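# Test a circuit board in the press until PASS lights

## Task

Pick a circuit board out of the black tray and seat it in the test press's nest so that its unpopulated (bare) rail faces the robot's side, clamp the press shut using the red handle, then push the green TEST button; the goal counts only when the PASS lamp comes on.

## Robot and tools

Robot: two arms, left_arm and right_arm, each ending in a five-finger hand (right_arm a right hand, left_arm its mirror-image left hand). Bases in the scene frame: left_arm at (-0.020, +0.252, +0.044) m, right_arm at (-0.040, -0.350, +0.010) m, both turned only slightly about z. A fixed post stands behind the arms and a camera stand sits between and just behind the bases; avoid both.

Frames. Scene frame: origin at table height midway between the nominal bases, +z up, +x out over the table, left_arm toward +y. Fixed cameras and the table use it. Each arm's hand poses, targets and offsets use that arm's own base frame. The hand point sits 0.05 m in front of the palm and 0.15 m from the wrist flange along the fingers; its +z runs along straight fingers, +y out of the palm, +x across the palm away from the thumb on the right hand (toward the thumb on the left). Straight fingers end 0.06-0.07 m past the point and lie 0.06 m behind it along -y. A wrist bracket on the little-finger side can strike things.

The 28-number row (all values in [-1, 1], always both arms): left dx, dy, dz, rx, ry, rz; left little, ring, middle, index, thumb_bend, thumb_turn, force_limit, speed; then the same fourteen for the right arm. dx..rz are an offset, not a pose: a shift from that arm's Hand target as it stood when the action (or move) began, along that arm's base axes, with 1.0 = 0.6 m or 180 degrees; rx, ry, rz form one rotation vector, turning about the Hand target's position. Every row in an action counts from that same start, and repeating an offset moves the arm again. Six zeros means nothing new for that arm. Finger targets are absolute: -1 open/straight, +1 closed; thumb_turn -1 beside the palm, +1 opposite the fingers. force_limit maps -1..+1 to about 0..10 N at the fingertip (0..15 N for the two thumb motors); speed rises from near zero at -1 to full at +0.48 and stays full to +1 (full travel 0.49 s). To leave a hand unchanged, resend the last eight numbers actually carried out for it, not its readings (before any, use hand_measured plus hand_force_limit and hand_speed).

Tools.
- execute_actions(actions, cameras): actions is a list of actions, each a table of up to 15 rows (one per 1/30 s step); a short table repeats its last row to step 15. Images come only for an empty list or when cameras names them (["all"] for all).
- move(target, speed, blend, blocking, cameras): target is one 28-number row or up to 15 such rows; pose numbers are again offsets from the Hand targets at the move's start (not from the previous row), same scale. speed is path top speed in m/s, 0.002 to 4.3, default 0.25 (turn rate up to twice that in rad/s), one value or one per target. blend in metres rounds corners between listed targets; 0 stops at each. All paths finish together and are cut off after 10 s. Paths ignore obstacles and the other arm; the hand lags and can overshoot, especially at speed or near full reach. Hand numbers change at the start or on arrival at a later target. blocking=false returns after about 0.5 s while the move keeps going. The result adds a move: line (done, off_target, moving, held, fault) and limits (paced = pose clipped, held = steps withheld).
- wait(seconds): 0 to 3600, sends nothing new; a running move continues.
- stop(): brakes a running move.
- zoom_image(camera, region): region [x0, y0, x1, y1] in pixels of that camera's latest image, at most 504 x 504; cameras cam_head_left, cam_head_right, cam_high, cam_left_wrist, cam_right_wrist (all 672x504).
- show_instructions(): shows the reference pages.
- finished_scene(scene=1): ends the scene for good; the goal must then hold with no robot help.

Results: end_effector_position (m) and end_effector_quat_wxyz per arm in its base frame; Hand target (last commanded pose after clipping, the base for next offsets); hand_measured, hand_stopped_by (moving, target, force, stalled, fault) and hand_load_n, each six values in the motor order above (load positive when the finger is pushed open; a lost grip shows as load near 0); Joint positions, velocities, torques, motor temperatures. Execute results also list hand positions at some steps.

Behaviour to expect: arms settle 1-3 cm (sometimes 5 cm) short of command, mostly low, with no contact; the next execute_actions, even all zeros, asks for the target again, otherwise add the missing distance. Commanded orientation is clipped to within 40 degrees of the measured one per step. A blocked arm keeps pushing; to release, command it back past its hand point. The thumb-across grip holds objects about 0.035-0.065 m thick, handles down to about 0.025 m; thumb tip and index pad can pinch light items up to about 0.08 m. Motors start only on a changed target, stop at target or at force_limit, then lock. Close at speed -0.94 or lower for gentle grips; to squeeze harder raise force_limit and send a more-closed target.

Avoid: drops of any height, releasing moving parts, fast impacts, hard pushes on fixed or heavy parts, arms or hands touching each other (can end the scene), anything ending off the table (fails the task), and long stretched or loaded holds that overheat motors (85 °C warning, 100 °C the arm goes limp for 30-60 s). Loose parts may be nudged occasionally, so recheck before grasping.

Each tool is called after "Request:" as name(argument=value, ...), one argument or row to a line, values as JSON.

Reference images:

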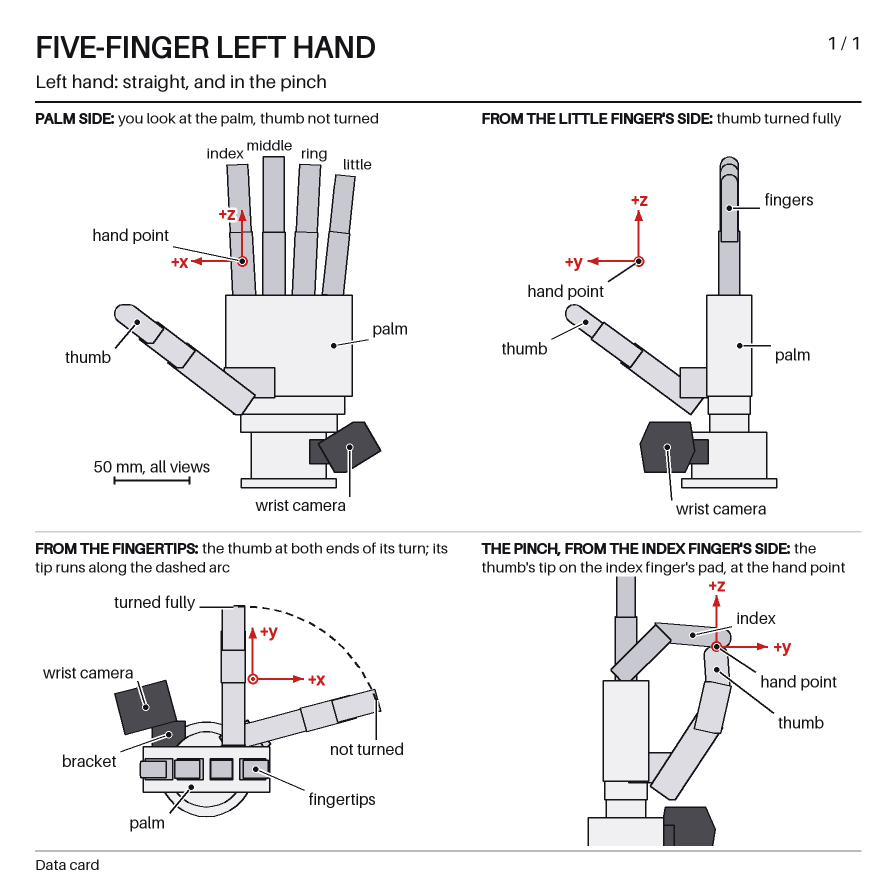

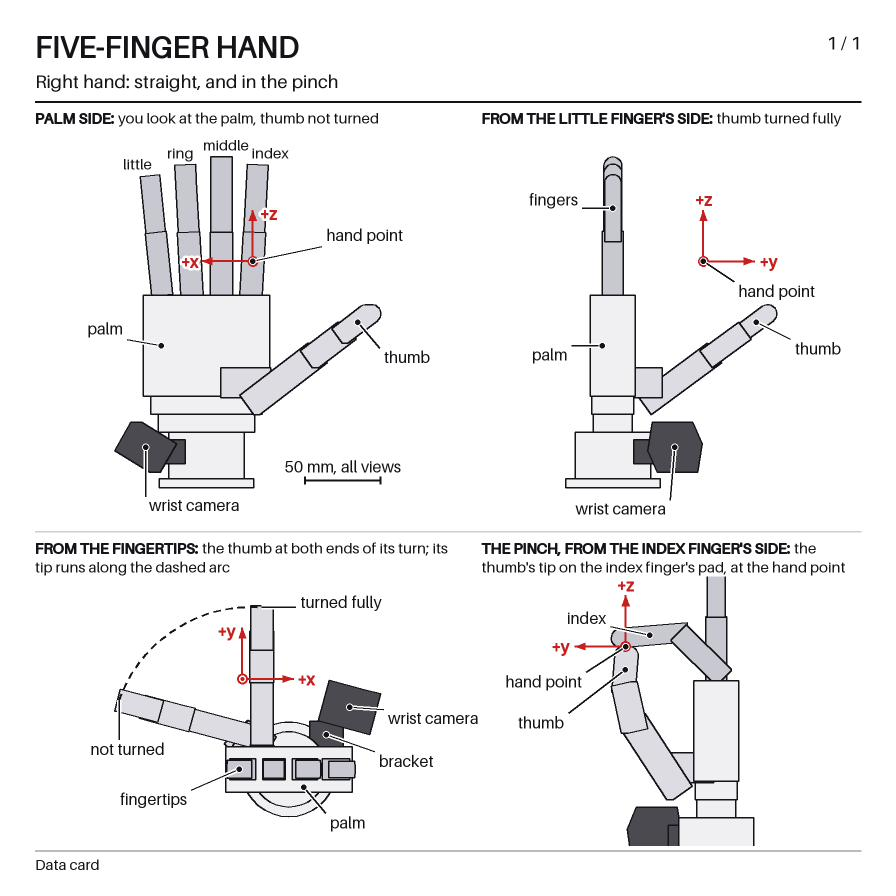

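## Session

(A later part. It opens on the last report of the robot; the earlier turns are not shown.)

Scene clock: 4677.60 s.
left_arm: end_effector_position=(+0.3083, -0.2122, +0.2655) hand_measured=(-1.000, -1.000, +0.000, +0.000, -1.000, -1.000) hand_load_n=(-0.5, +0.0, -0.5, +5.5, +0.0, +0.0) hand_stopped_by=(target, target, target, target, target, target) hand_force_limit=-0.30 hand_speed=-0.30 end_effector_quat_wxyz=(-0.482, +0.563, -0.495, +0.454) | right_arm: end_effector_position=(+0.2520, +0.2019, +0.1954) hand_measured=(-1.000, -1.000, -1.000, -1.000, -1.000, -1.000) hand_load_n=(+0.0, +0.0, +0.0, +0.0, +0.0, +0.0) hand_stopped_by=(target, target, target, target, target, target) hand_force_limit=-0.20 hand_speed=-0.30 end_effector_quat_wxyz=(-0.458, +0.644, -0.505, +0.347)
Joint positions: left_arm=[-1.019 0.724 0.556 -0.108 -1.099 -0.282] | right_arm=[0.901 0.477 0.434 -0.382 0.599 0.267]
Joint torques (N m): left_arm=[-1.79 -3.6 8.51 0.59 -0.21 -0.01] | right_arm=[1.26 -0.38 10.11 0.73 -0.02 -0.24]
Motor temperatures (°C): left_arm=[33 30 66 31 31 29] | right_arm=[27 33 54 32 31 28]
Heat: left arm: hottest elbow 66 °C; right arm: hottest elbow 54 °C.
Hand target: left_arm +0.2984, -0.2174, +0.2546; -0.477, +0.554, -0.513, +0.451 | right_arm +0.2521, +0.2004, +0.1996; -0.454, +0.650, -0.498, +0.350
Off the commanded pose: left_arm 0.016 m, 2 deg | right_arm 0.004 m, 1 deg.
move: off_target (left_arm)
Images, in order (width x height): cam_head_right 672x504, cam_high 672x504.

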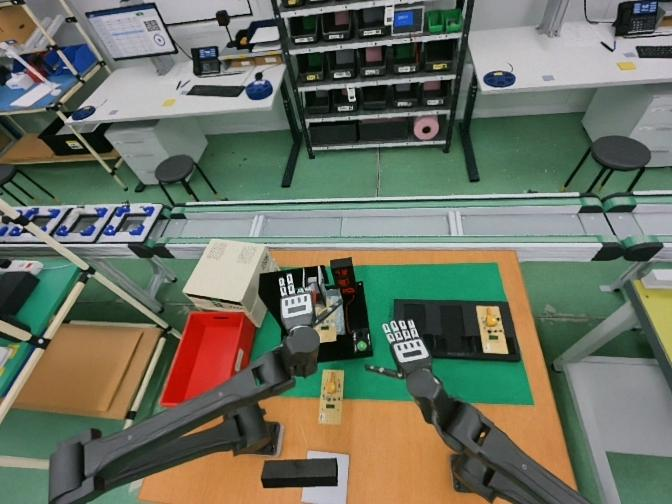

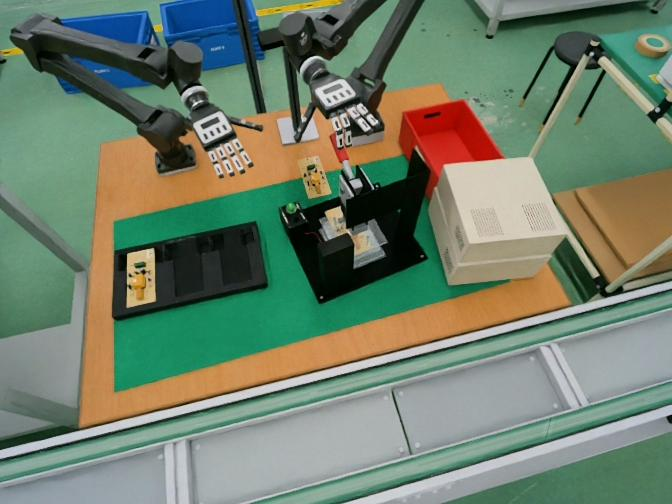

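Request:
move(
  target=[
    [0,0,0.132,0,0,0,-1,-1,0,0,-1,-1,-0.3,-0.3,0,0,0,0,0,0,-1,-1,-1,-1,-1,-1,-0.2,-0.3],
    [0,0,0.132,0,0,0,-1,-1,-1,-1,-1,-1,-0.3,-0.3,0,0,0,0,0,0,-1,-1,-1,-1,-1,-1,-0.2,-0.3],
    [0.027,-0.036,0.102,0,-0.08,0,-1,-1,-1,-1,-1,-1,-0.3,-0.3,0,0,0,0,0,0,-1,-1,-1,-1,-1,-1,-0.2,-0.3],
  ],
  speed=[0.08,0.08,0.1],
  cameras=["cam_high","cam_head_right"],
)

Request:
zoom_image(
  camera="cam_high",
  region=[310, 60, 430, 230],
)

Scene clock: 4689.17 s.
left_arm: end_effector_position=(+0.3181, -0.2323, +0.3154) hand_measured=(-1.000, -1.000, -1.000, -1.000, -1.000, -1.000) hand_load_n=(-0.5, +0.0, +0.0, +0.0, +0.0, +0.0) hand_stopped_by=(target, target, target, target, target, target) hand_force_limit=-0.30 hand_speed=-0.30 end_effector_quat_wxyz=(+0.540, -0.499, +0.445, -0.512) | right_arm: end_effector_position=(+0.2520, +0.2019, +0.1954) hand_measured=(-1.000, -1.000, -1.000, -1.000, -1.000, -1.000) hand_load_n=(+0.0, +0.0, +0.0, +0.0, +0.0, +0.0) hand_stopped_by=(target, target, target, target, target, target) hand_force_limit=-0.20 hand_speed=-0.30 end_effector_quat_wxyz=(-0.458, +0.644, -0.505, +0.347)
Joint positions: left_arm=[-1.074 0.813 0.499 0.576 -1.145 0.209] | right_arm=[0.901 0.477 0.434 -0.382 0.599 0.267]
Joint torques (N m): left_arm=[-0.91 -3.19 9.33 2.02 0.13 0.13] | right_arm=[1.2 -0.5 10.1 0.69 -0.04 -0.19]
Motor temperatures (°C): left_arm=[32 29 66 31 31 29] | right_arm=[27 33 54 32 31 28]
Heat: left arm: hottest elbow 66 °C; right arm: hottest elbow 54 °C.
Hand target: left_arm +0.3146, -0.2390, +0.3159; +0.537, -0.493, +0.449, -0.517 | right_arm +0.2521, +0.2004, +0.1996; -0.454, +0.650, -0.498, +0.350
Off the commanded pose: left_arm 0.008 m, 1 deg | right_arm 0.004 m, 1 deg.
move: done; target 2's new numbers were sent with left_arm's hand 0.031 m and 3 deg from that target
Images, in order (width x height): cam_head_right 672x504, cam_high 672x504.

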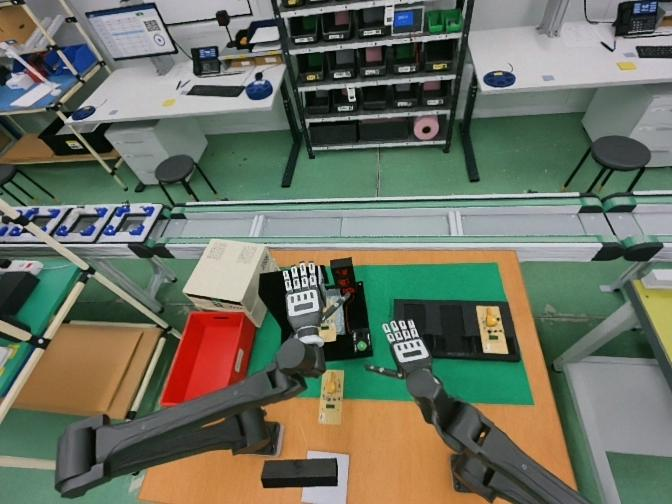

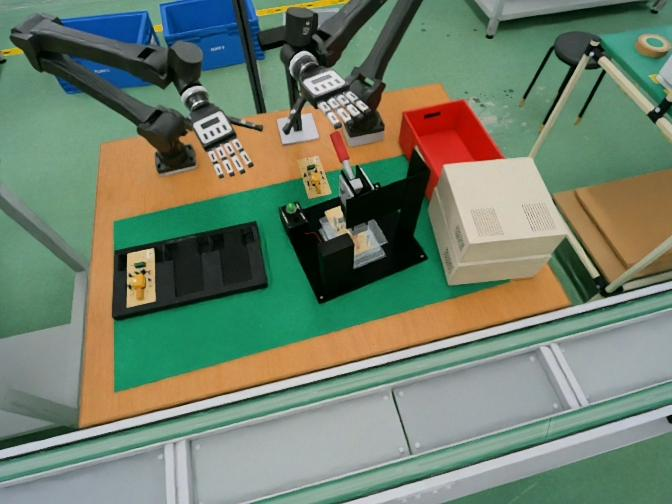

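Scaled by 2.965.

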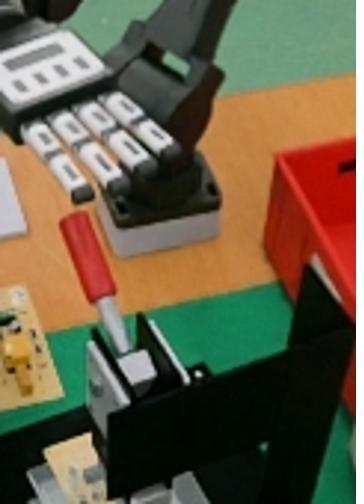

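Request:
move(
  target=[
    [0,0,-0.09,0,0,0,-1,-1,-1,-1,-1,-1,-0.3,-0.3,0,0,0,0,0,0,-1,-1,-1,-1,-1,-1,-0.2,-0.3],
    [-0.025,0,-0.17,0,0,0,-1,-1,-1,-1,-1,-1,-0.3,-0.3,0,0,0,0,0,0,-1,-1,-1,-1,-1,-1,-0.2,-0.3],
  ],
  speed=0.06,
  blend=[0.02,0],
  cameras=["cam_high","cam_head_right"],
)

Request:
zoom_image(
  camera="cam_high",
  region=[310, 60, 430, 230],
)

Scene clock: 4697.63 s.
left_arm: end_effector_position=(+0.3029, -0.2379, +0.2249) hand_measured=(-1.000, -1.000, -1.000, -1.000, -1.000, -1.000) hand_load_n=(+0.0, +0.0, +0.0, +0.0, +0.0, -0.5) hand_stopped_by=(target, target, target, target, target, target) hand_force_limit=-0.30 hand_speed=-0.30 end_effector_quat_wxyz=(+0.533, -0.500, +0.436, -0.526) | right_arm: end_effector_position=(+0.2520, +0.2019, +0.1954) hand_measured=(-1.000, -1.000, -1.000, -1.000, -1.000, -1.000) hand_load_n=(+0.0, +0.0, +0.0, +0.0, +0.0, +0.0) hand_stopped_by=(target, target, target, target, target, target) hand_force_limit=-0.20 hand_speed=-0.30 end_effector_quat_wxyz=(-0.458, +0.644, -0.505, +0.347)
Joint positions: left_arm=[-1.136 1.035 0.301 1.068 -1.192 0.25] | right_arm=[0.901 0.477 0.434 -0.382 0.599 0.267]
Joint torques (N m): left_arm=[-0.91 -3.08 6.32 1.5 -0.04 0.13] | right_arm=[2.08 -0.62 10 0.9 -0.04 -0.18]
Motor temperatures (°C): left_arm=[32 29 64 31 31 29] | right_arm=[27 33 54 32 30 28]
Heat: left arm: hottest elbow 64 °C; right arm: hottest elbow 54 °C.
Hand target: left_arm +0.2996, -0.2390, +0.2139; +0.537, -0.493, +0.449, -0.517 | right_arm +0.2521, +0.2004, +0.1996; -0.454, +0.650, -0.498, +0.350
Off the commanded pose: left_arm 0.012 m, 2 deg | right_arm 0.004 m, 1 deg.
move: off_target (left_arm)
Images, in order (width x height): cam_head_right 672x504, cam_high 672x504.

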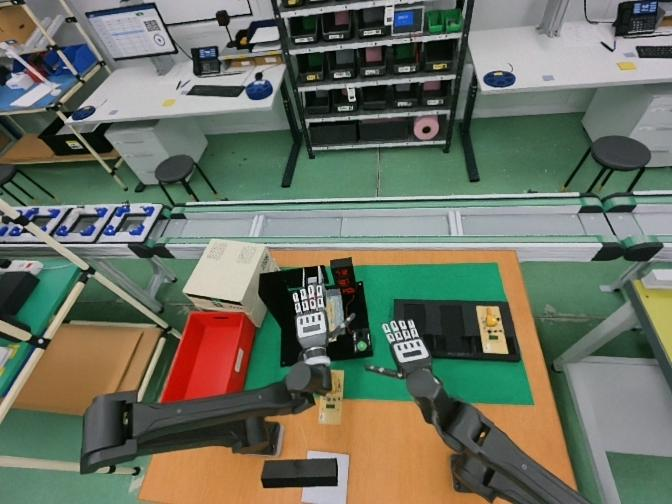

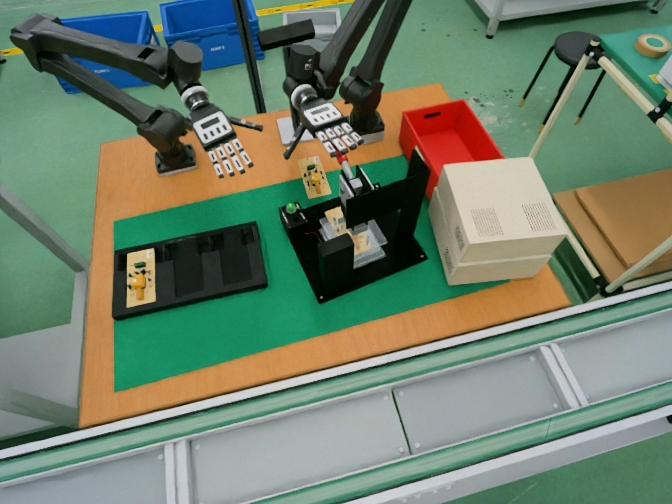

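Scaled by 2.965.

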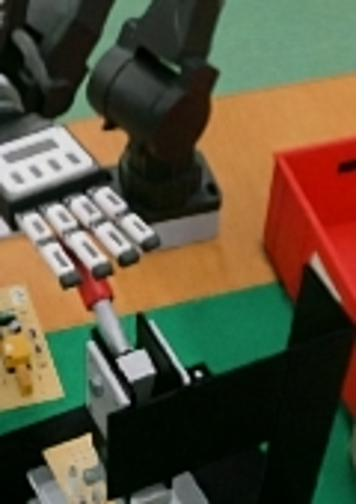

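Fingers over the handle. Continue down.

Request:
move(
  target=[
    [-0.02,0,-0.07,0,0,0,-1,-1,-1,-1,-1,-1,-0.3,-0.3,0,0,0,0,0,0,-1,-1,-1,-1,-1,-1,-0.2,-0.3],
    [-0.025,0,-0.13,0,0,0,-1,-1,-1,-1,-1,-1,-0.3,-0.3,0,0,0,0,0,0,-1,-1,-1,-1,-1,-1,-0.2,-0.3],
  ],
  speed=0.05,
  blend=[0.01,0],
  cameras=["cam_high","cam_head_right","cam_right_wrist"],
)

Request:
zoom_image(
  camera="cam_high",
  region=[310, 60, 430, 230],
)

Scene clock: 4705.00 s.
left_arm: end_effector_position=(+0.2975, -0.2403, +0.1976) hand_measured=(-1.000, -1.000, -1.000, -1.000, -1.000, -1.000) hand_load_n=(+0.0, +0.5, +0.5, +0.0, +0.0, +0.0) hand_stopped_by=(target, target, target, target, target, target) hand_force_limit=-0.30 hand_speed=-0.30 end_effector_quat_wxyz=(+0.515, -0.519, +0.382, -0.564) | right_arm: end_effector_position=(+0.2520, +0.2019, +0.1954) hand_measured=(-1.000, -1.000, -1.000, -1.000, -1.000, -1.000) hand_load_n=(+0.0, +0.0, +0.0, +0.0, +0.5, -0.5) hand_stopped_by=(target, target, target, target, target, target) hand_force_limit=-0.20 hand_speed=-0.30 end_effector_quat_wxyz=(-0.458, +0.644, -0.505, +0.347)
Joint positions: left_arm=[-1.165 1.305 0.245 1.583 -1.227 0.301] | right_arm=[0.901 0.477 0.434 -0.382 0.599 0.267]
Joint torques (N m): left_arm=[-2.2 3.08 0.42 0.96 -0.4 0.1] | right_arm=[1.85 -0.73 10.15 0.76 -0.05 -0.18]
Motor temperatures (°C): left_arm=[32 29 63 31 31 29] | right_arm=[27 33 54 32 30 28]
Heat: left arm: hottest elbow 63 °C; right arm: hottest elbow 54 °C.
Hand target: left_arm +0.2846, -0.2390, +0.1359; +0.537, -0.493, +0.449, -0.517 | right_arm +0.2521, +0.2004, +0.1996; -0.454, +0.650, -0.498, +0.350
Off the commanded pose: left_arm 0.063 m, 10 deg | right_arm 0.004 m, 1 deg.
joint read past its limit (left arm) — joint 4 (wrist pitch), upper limit.
joint sent to its limit (left arm) — joint 4 (wrist pitch), upper limit. The joint targets are off in position, not in orientation.
move: off_target (left_arm)
cam_right_wrist: T_world_to_cam=[[-0.24236, -0.31358, -0.91811, 0.30746], [-0.75167, 0.659, -0.02665, 0.05977], [0.61339, 0.68366, -0.39543, -0.0997]] pos_world=[0.1806, 0.12519, 0.24445]
Images, in order (width x height): cam_head_right 672x504, cam_high 672x504, cam_right_wrist 672x504.

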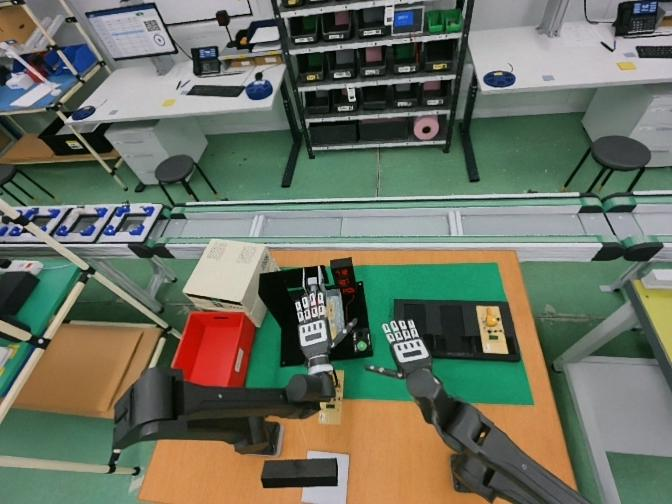

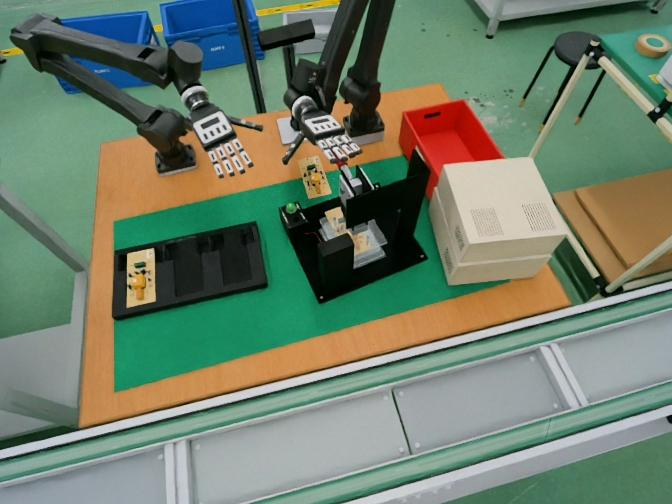

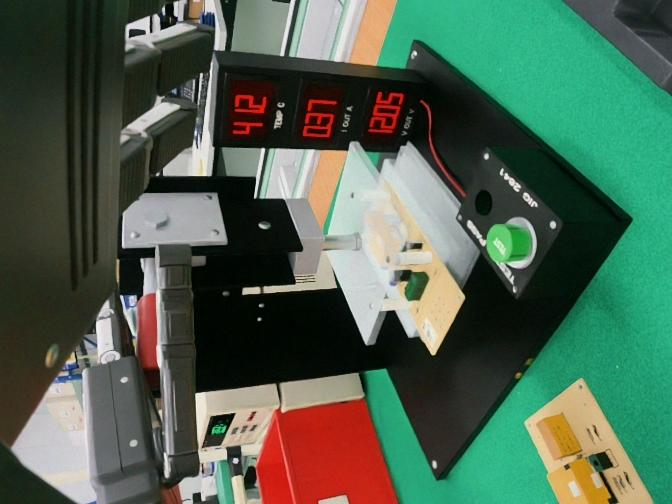

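Scaled by 2.965.

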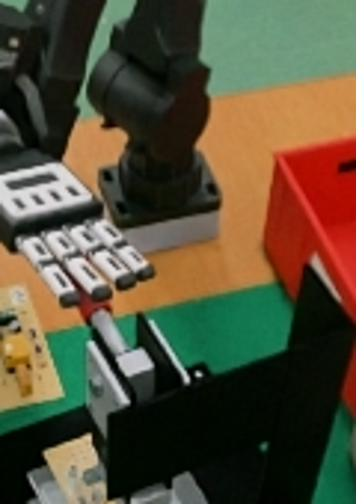

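Request:
zoom_image(
  camera="cam_right_wrist",
  region=[310, 130, 480, 370],
)

Request:
move(
  target=[
    [0,0,0.03,0,0.07,0,-1,-1,-1,-1,-1,-1,-0.3,-0.3,0,0,0,0,0,0,-1,-1,-1,-1,-1,-1,-0.2,-0.3],
  ],
  speed=0.06,
  cameras=["cam_high","cam_right_wrist"],
)

Request:
zoom_image(
  camera="cam_right_wrist",
  region=[310, 130, 480, 370],
)

Scaled by 2.100.

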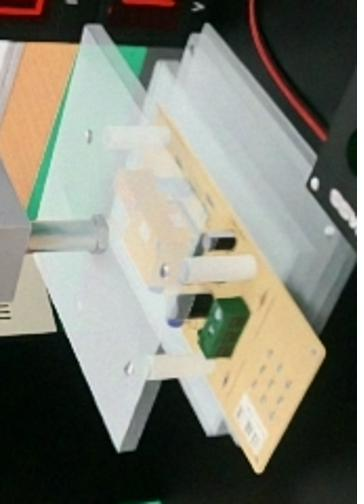

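Scene clock: 4711.37 s.
left_arm: end_effector_position=(+0.2854, -0.2410, +0.1737) hand_measured=(-1.000, -1.000, -1.000, -1.000, -1.000, -1.000) hand_load_n=(+0.0, +0.0, +0.5, +0.0, +0.0, +0.0) hand_stopped_by=(target, target, target, target, target, target) hand_force_limit=-0.30 hand_speed=-0.30 end_effector_quat_wxyz=(-0.480, +0.555, -0.482, +0.479) | right_arm: end_effector_position=(+0.2520, +0.2019, +0.1954) hand_measured=(-1.000, -1.000, -1.000, -1.000, -1.000, -1.000) hand_load_n=(+0.0, +0.0, +0.0, +0.0, +0.0, +0.0) hand_stopped_by=(target, target, target, target, target, target) hand_force_limit=-0.20 hand_speed=-0.30 end_effector_quat_wxyz=(-0.458, +0.644, -0.505, +0.347)
Joint positions: left_arm=[-1.163 0.923 0.344 0.34 -1.227 -0.294] | right_arm=[0.901 0.477 0.434 -0.382 0.599 0.267]
Joint torques (N m): left_arm=[0.79 -2.61 7.38 0.09 0.44 -0.05] | right_arm=[1.03 -0.79 10.03 0.66 -0.07 -0.21]
Motor temperatures (°C): left_arm=[32 29 62 31 31 29] | right_arm=[27 33 54 32 30 28]
Heat: left arm: hottest elbow 62 °C; right arm: hottest elbow 54 °C.
Hand target: left_arm +0.2846, -0.2389, +0.1539; -0.485, +0.547, -0.505, +0.460 | right_arm +0.2521, +0.2004, +0.1996; -0.454, +0.650, -0.498, +0.350
Off the commanded pose: left_arm 0.020 m, 4 deg | right_arm 0.004 m, 1 deg.
move: off_target (left_arm)
cam_right_wrist: T_world_to_cam=[[-0.24236, -0.31358, -0.91811, 0.30746], [-0.75167, 0.659, -0.02665, 0.05977], [0.61339, 0.68366, -0.39543, -0.0997]] pos_world=[0.1806, 0.12519, 0.24445]

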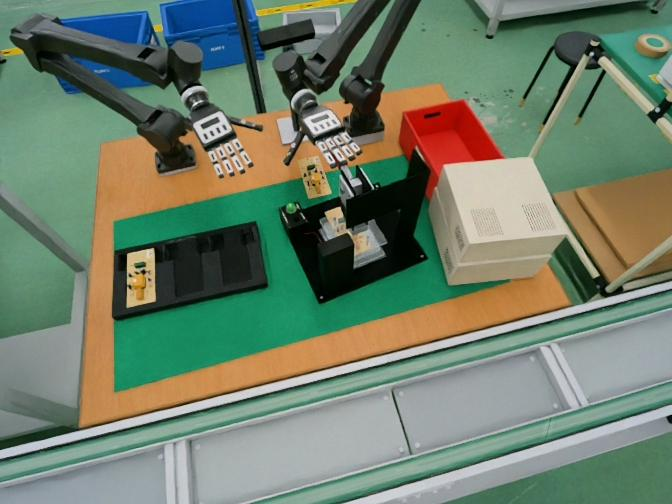

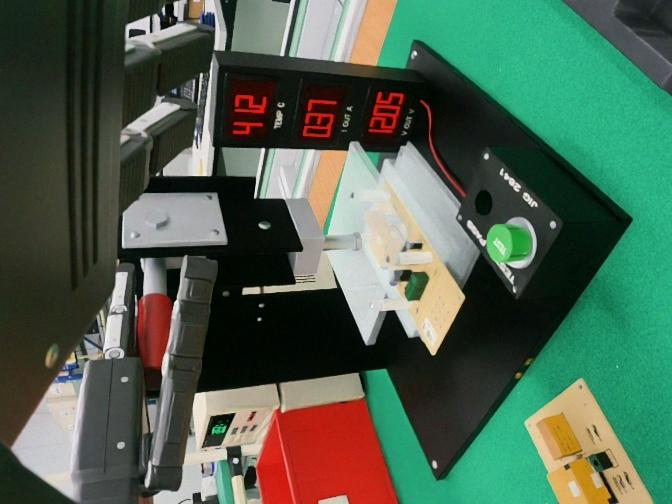

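Scaled by 2.100.

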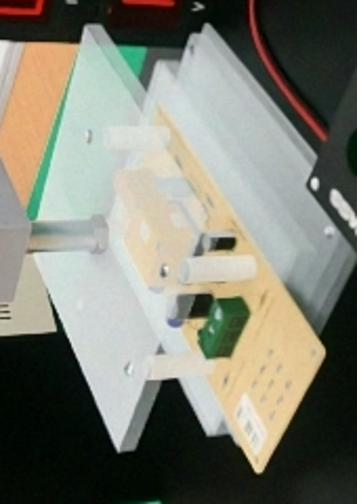

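Request:
move(
  target=[
    [0,0,0.14,0,0,0,-1,-1,-1,-1,-1,-1,-0.3,-0.3,0,0,0,0,0,0,-1,-1,-1,-1,-1,-1,-0.2,-0.3],
  ],
  speed=0.12,
  cameras=["cam_high","cam_right_wrist"],
)

Request:
zoom_image(
  camera="cam_right_wrist",
  region=[130, 130, 480, 430],
)

Request:
zoom_image(
  camera="cam_high",
  region=[310, 130, 430, 250],
)

Scene clock: 4721.47 s.
left_arm: end_effector_position=(+0.2790, -0.2316, +0.2135) hand_measured=(-1.000, -1.000, -1.000, -1.000, -1.000, -1.000) hand_load_n=(+0.0, -0.5, +0.0, +0.0, +0.0, +0.0) hand_stopped_by=(target, target, target, target, target, target) hand_force_limit=-0.30 hand_speed=-0.30 end_effector_quat_wxyz=(-0.492, +0.538, -0.520, +0.446) | right_arm: end_effector_position=(+0.2520, +0.2019, +0.1954) hand_measured=(-1.000, -1.000, -1.000, -1.000, -1.000, -1.000) hand_load_n=(+0.0, +0.0, +0.0, +0.0, +0.0, -0.5) hand_stopped_by=(target, target, target, target, target, target) hand_force_limit=-0.20 hand_speed=-0.30 end_effector_quat_wxyz=(-0.458, +0.644, -0.505, +0.347)
Joint positions: left_arm=[-1.165 0.788 0.456 -0.013 -1.211 -0.294] | right_arm=[0.901 0.477 0.434 -0.382 0.599 0.267]
Joint torques (N m): left_arm=[0.67 -3.84 13.33 0.94 -0.22 -0.02] | right_arm=[1.32 -0.32 10.1 0.54 -0.04 -0.18]
Motor temperatures (°C): left_arm=[31 29 62 31 31 29] | right_arm=[27 33 54 32 30 28]
Heat: left arm: hottest elbow 62 °C; right arm: hottest elbow 54 °C.
Hand target: left_arm +0.2846, -0.2389, +0.2379; -0.485, +0.547, -0.505, +0.460 | right_arm +0.2521, +0.2004, +0.1996; -0.454, +0.650, -0.498, +0.350
Off the commanded pose: left_arm 0.026 m, 3 deg | right_arm 0.004 m, 1 deg.
move: off_target (left_arm)
cam_right_wrist: T_world_to_cam=[[-0.24236, -0.31358, -0.91811, 0.30746], [-0.75167, 0.659, -0.02665, 0.05977], [0.61339, 0.68366, -0.39543, -0.0997]] pos_world=[0.1806, 0.12519, 0.24445]

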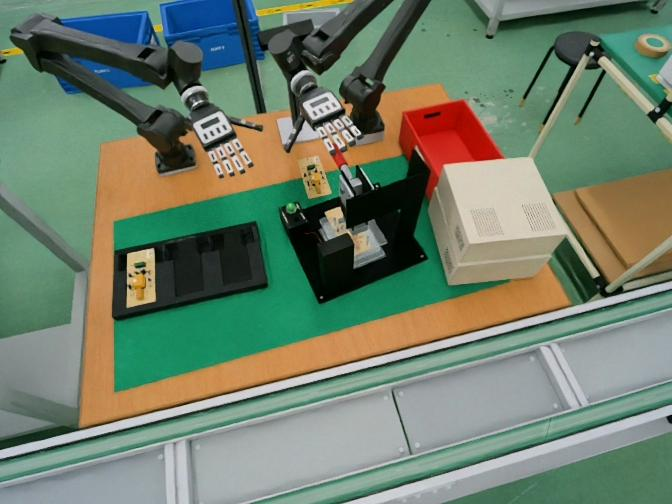

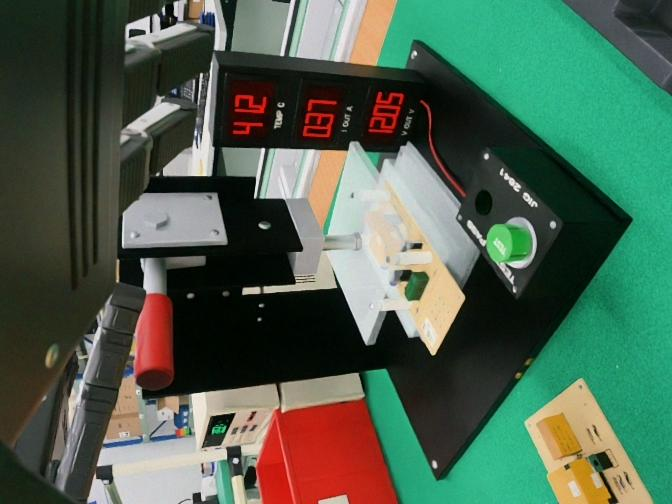

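Scaled by 1.440.

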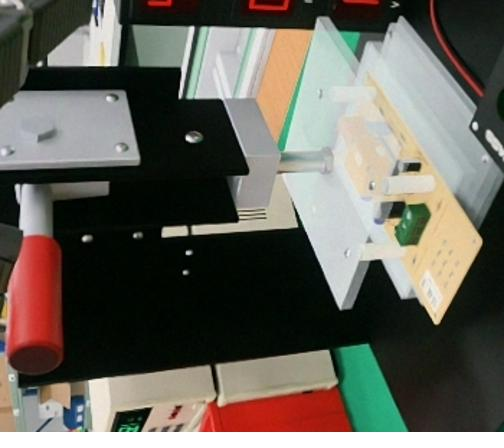

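Scaled by 4.200.

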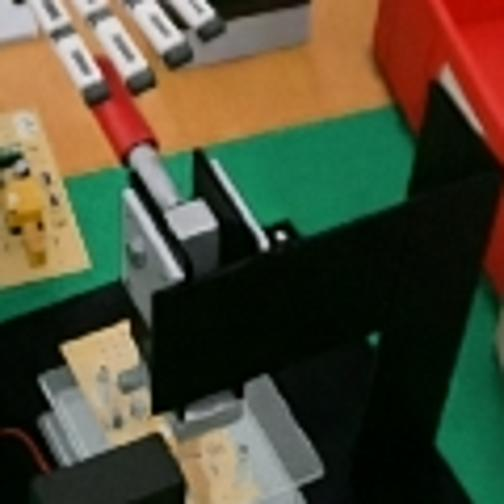

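Request:
move(
  target=[
    [0,0,-0.175,0,0,0,-1,-1,-1,-1,-1,-1,-0.3,-0.3,0,0,0,0,0,0,-1,-1,-1,-1,-1,-1,-0.2,-0.3],
  ],
  speed=0.06,
  cameras=["cam_high","cam_right_wrist"],
)

Request:
zoom_image(
  camera="cam_right_wrist",
  region=[130, 130, 480, 430],
)

Scene clock: 4744.07 s.
left_arm: end_effector_position=(+0.2862, -0.2478, +0.1757) hand_measured=(-1.000, -1.000, -1.000, -1.000, -1.000, -1.000) hand_load_n=(+0.0, +0.5, +0.0, +0.0, +0.0, -0.5) hand_stopped_by=(target, target, target, target, target, target) hand_force_limit=-0.30 hand_speed=-0.30 end_effector_quat_wxyz=(-0.473, +0.559, -0.470, +0.493) | right_arm: end_effector_position=(+0.2520, +0.2019, +0.1954) hand_measured=(-1.000, -1.000, -1.000, -1.000, -1.000, -1.000) hand_load_n=(+0.0, +0.0, +0.0, +0.0, +0.0, +0.0) hand_stopped_by=(target, target, target, target, target, target) hand_force_limit=-0.20 hand_speed=-0.30 end_effector_quat_wxyz=(-0.458, +0.644, -0.505, +0.347)
Joint positions: left_arm=[-1.17 0.946 0.341 0.403 -1.229 -0.297] | right_arm=[0.901 0.477 0.434 -0.382 0.599 0.267]
Joint torques (N m): left_arm=[0.56 -0.21 4.48 0.85 0.5 -0.07] | right_arm=[1.44 -0.26 9.94 0.91 -0.04 -0.16]
Motor temperatures (°C): left_arm=[31 29 67 31 31 29] | right_arm=[27 33 54 32 30 28]
Heat: left arm: hottest elbow 67 °C; right arm: hottest elbow 54 °C.
Hand target: left_arm +0.2846, -0.2390, +0.1329; -0.485, +0.547, -0.505, +0.460 | right_arm +0.2521, +0.2004, +0.1996; -0.454, +0.650, -0.498, +0.350
Off the commanded pose: left_arm 0.044 m, 6 deg | right_arm 0.004 m, 1 deg.
move: off_target (left_arm)
cam_right_wrist: T_world_to_cam=[[-0.24236, -0.31358, -0.91811, 0.30746], [-0.75167, 0.659, -0.02665, 0.05977], [0.61339, 0.68366, -0.39543, -0.0997]] pos_world=[0.1806, 0.12519, 0.24445]

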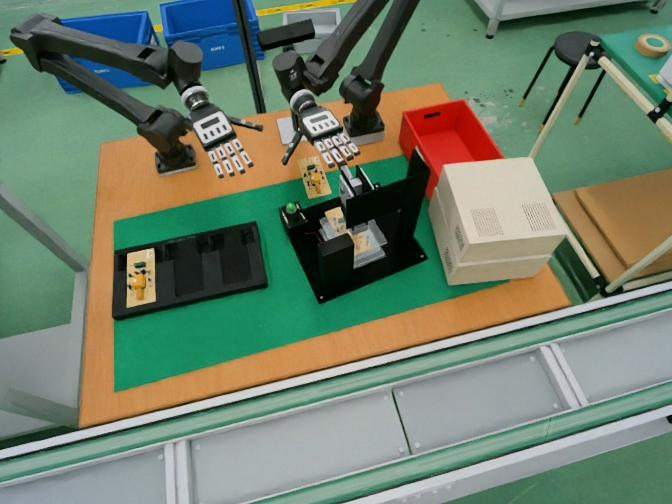

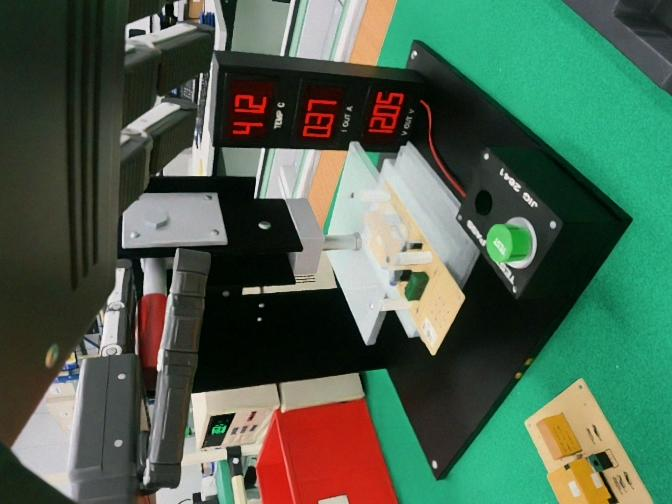

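Scaled by 1.440.

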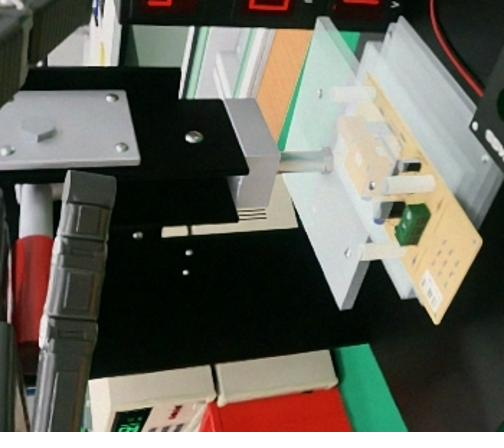

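Request:
move(
  target=[
    [0,0,0.175,0,0,0,-1,-1,-1,-1,-1,-1,-0.3,-0.3,0,0,0,0,0,0,-1,-1,-1,-1,-1,-1,-0.2,-0.3],
    [0,0.05,0.4,0,0,0,-1,-1,-1,-1,-1,-1,-0.3,-0.3,0,0,0,0,0,0,-1,-1,-1,-1,-1,-1,-0.2,-0.3],
    [-0.1,0.45,0.31,0,0.03,0,-1,-1,-1,-1,-1,-1,-0.3,-0.3,0,0,0,0,0,0,-1,-1,-1,-1,-1,-1,-0.2,-0.3],
  ],
  speed=[0.1,0.15,0.2],
  blend=[0.02,0.04,0],
  cameras=["cam_high","cam_right_wrist","cam_head_left"],
)

Request:
zoom_image(
  camera="cam_right_wrist",
  region=[310, 130, 480, 370],
)

Request:
zoom_image(
  camera="cam_high",
  region=[270, 130, 430, 270],
)

Scene clock: 4758.73 s.
left_arm: end_effector_position=(+0.2249, +0.0290, +0.3192) hand_measured=(-1.000, -1.000, -1.000, -1.000, -1.000, -1.000) hand_load_n=(+0.0, +0.0, +0.0, -0.5, +0.0, -0.5) hand_stopped_by=(target, target, target, target, target, target) hand_force_limit=-0.30 hand_speed=-0.30 end_effector_quat_wxyz=(-0.462, +0.566, -0.526, +0.436) | right_arm: end_effector_position=(+0.2520, +0.2019, +0.1954) hand_measured=(-1.000, -1.000, -1.000, -1.000, -1.000, -1.000) hand_load_n=(+0.0, +0.0, +0.0, +0.0, +0.0, +0.0) hand_stopped_by=(target, target, target, target, target, target) hand_force_limit=-0.20 hand_speed=-0.30 end_effector_quat_wxyz=(-0.458, +0.644, -0.505, +0.347)
Joint positions: left_arm=[0.841 0.152 0.643 -0.761 0.759 0.179] | right_arm=[0.901 0.477 0.434 -0.382 0.599 0.267]
Joint torques (N m): left_arm=[0.85 2.78 9.5 1.37 0.22 0.12] | right_arm=[1.44 -0.32 10.17 0.69 0 -0.19]
Motor temperatures (°C): left_arm=[31 29 64 31 31 29] | right_arm=[27 33 54 32 30 28]
Heat: left arm: hottest elbow 64 °C; right arm: hottest elbow 54 °C.
Hand target: left_arm +0.2246, +0.0311, +0.3189; -0.460, +0.568, -0.527, +0.433 | right_arm +0.2521, +0.2004, +0.1996; -0.454, +0.650, -0.498, +0.350
Off the commanded pose: left_arm 0.002 m, 0 deg | right_arm 0.004 m, 1 deg.
move: done
cam_right_wrist: T_world_to_cam=[[-0.24236, -0.31358, -0.91811, 0.30746], [-0.75167, 0.659, -0.02665, 0.05977], [0.61339, 0.68366, -0.39543, -0.0997]] pos_world=[0.1806, 0.12519, 0.24445]
Images, in order (width x height): cam_head_left 672x504, cam_high 672x504, cam_right_wrist 672x504.

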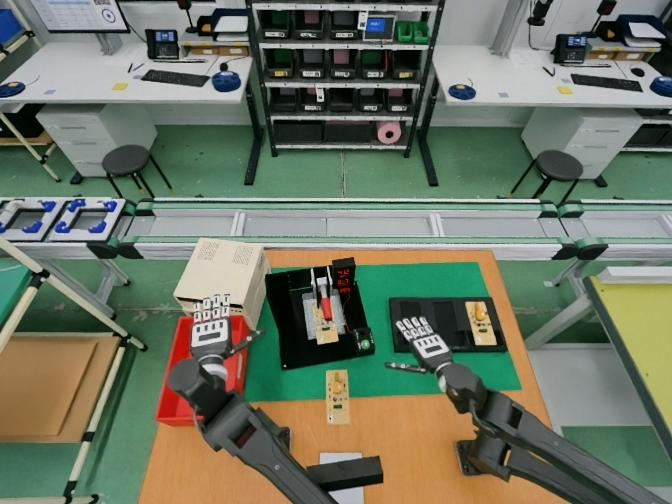

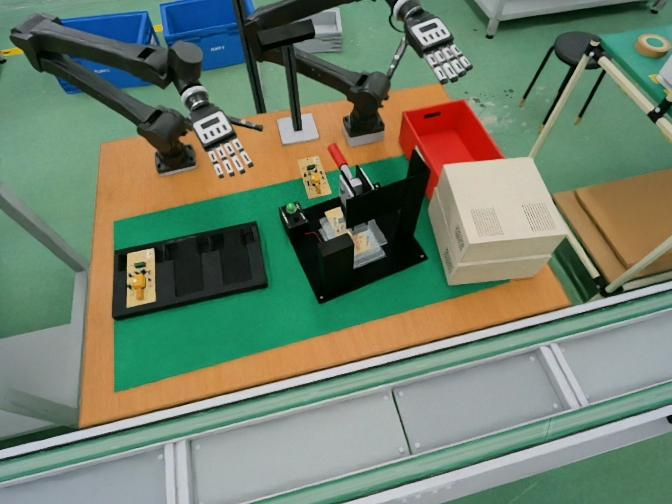

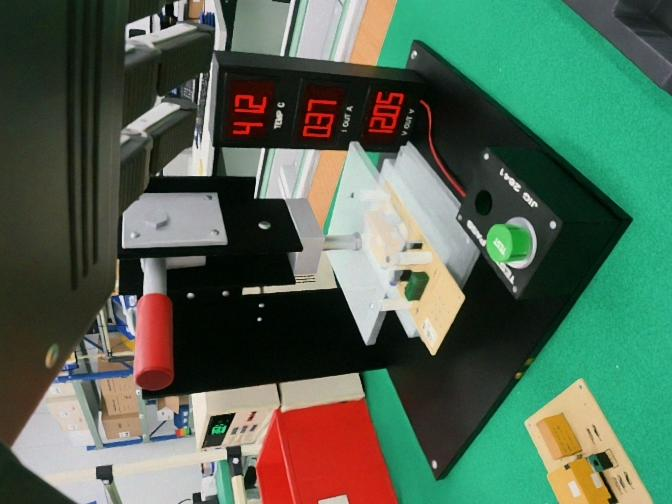

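Scaled by 2.100.

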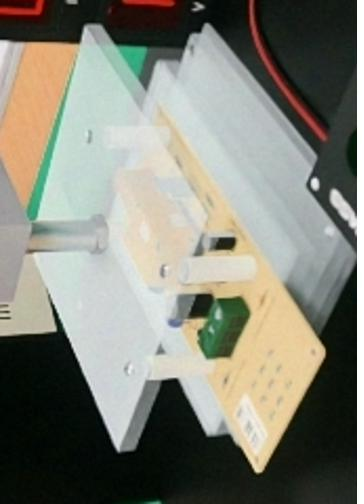

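Scaled by 3.150.

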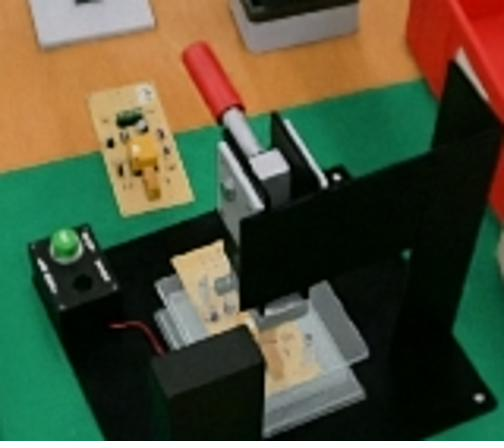

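Request:
move(
  target=[
    [0,0,0,0,0,0,-1,-1,-1,-1,-1,-1,-0.3,-0.3,0,0,0,0,0,0,-1,-1,-1,-1,0.3,-1,-0.2,-0.3],
    [0,0,0,0,0,0,-1,-1,-1,-1,-1,-1,-0.3,-0.3,0,0,0,0,0,0,-1,-1,-1,-1,0.3,1,-0.2,-0.3],
    [0,0,0,0,0,0,-1,-1,-1,-1,-1,-1,-0.3,-0.3,0.01,0.01,0,0,0,0,-1,-1,-1,-1,0.9,1,-0.2,-0.3],
    [0,0,0,0,0,0,-1,-1,-1,-1,-1,-1,-0.3,-0.3,0.04,0.16,-0.133,0,0,0,-1,-1,-1,-1,0.9,1,-0.2,-0.3],
  ],
  speed=0.15,
  cameras=["cam_high","cam_right_wrist","cam_head_left"],
)

Scene clock: 4782.37 s.
left_arm: end_effector_position=(+0.2249, +0.0290, +0.3192) hand_measured=(-1.000, -1.000, -1.000, -1.000, -1.000, -1.000) hand_load_n=(+0.0, +0.0, +0.0, +0.0, +0.0, +0.0) hand_stopped_by=(target, target, target, target, target, target) hand_force_limit=-0.30 hand_speed=-0.30 end_effector_quat_wxyz=(-0.462, +0.565, -0.526, +0.437) | right_arm: end_effector_position=(+0.2747, +0.2868, +0.1074) hand_measured=(-1.000, -1.000, -1.000, -1.000, +0.900, +1.000) hand_load_n=(+0.0, +0.0, +0.0, +0.0, +0.0, +0.0) hand_stopped_by=(target, target, target, target, target, target) hand_force_limit=-0.20 hand_speed=-0.30 end_effector_quat_wxyz=(-0.433, +0.666, -0.492, +0.357)
Joint positions: left_arm=[0.841 0.152 0.643 -0.761 0.759 0.179] | right_arm=[1.047 1 0.411 0.069 0.73 0.313]
Joint torques (N m): left_arm=[0.85 2.73 9.48 1.39 0.22 0.14] | right_arm=[2.2 -4.48 8.31 2.14 0.43 0.2]
Motor temperatures (°C): left_arm=[30 29 62 31 31 29] | right_arm=[27 33 55 32 30 28]
Heat: left arm: hottest elbow 62 °C; right arm: hottest elbow 55 °C.
Hand target: left_arm +0.2246, +0.0310, +0.3190; -0.460, +0.568, -0.527, +0.433 | right_arm +0.2762, +0.2963, +0.1198; -0.454, +0.650, -0.498, +0.350
Off the commanded pose: left_arm 0.002 m, 0 deg | right_arm 0.016 m, 3 deg.
move: off_target (right_arm); target 3's new numbers were sent with right_arm's hand 0.014 m and 1 deg from that target
cam_right_wrist: T_world_to_cam=[[-0.25167, -0.38053, -0.88987, 0.27751], [-0.76032, 0.64663, -0.06148, 0.02813], [0.59881, 0.66111, -0.45206, -0.1899]] pos_world=[0.20494, 0.21295, 0.16283]
Images, in order (width x height): cam_head_left 672x504, cam_high 672x504, cam_right_wrist 672x504.

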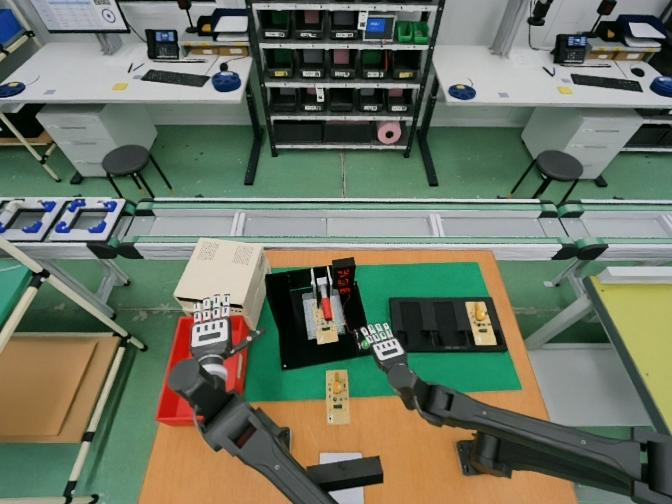

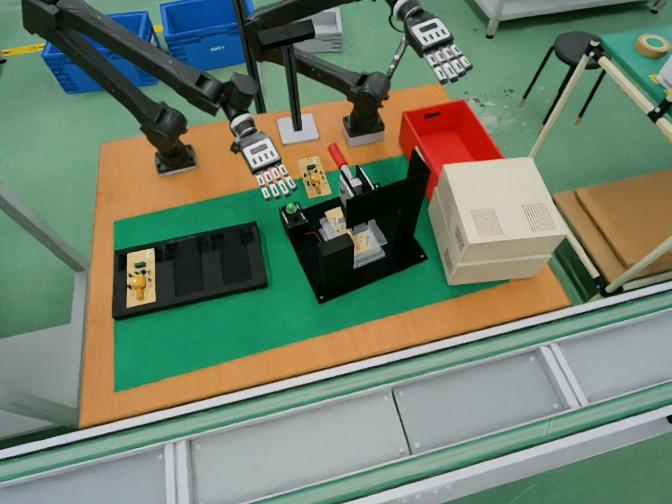

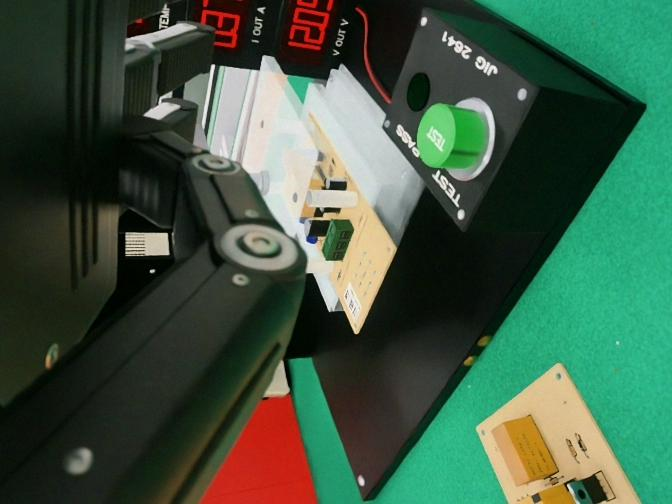

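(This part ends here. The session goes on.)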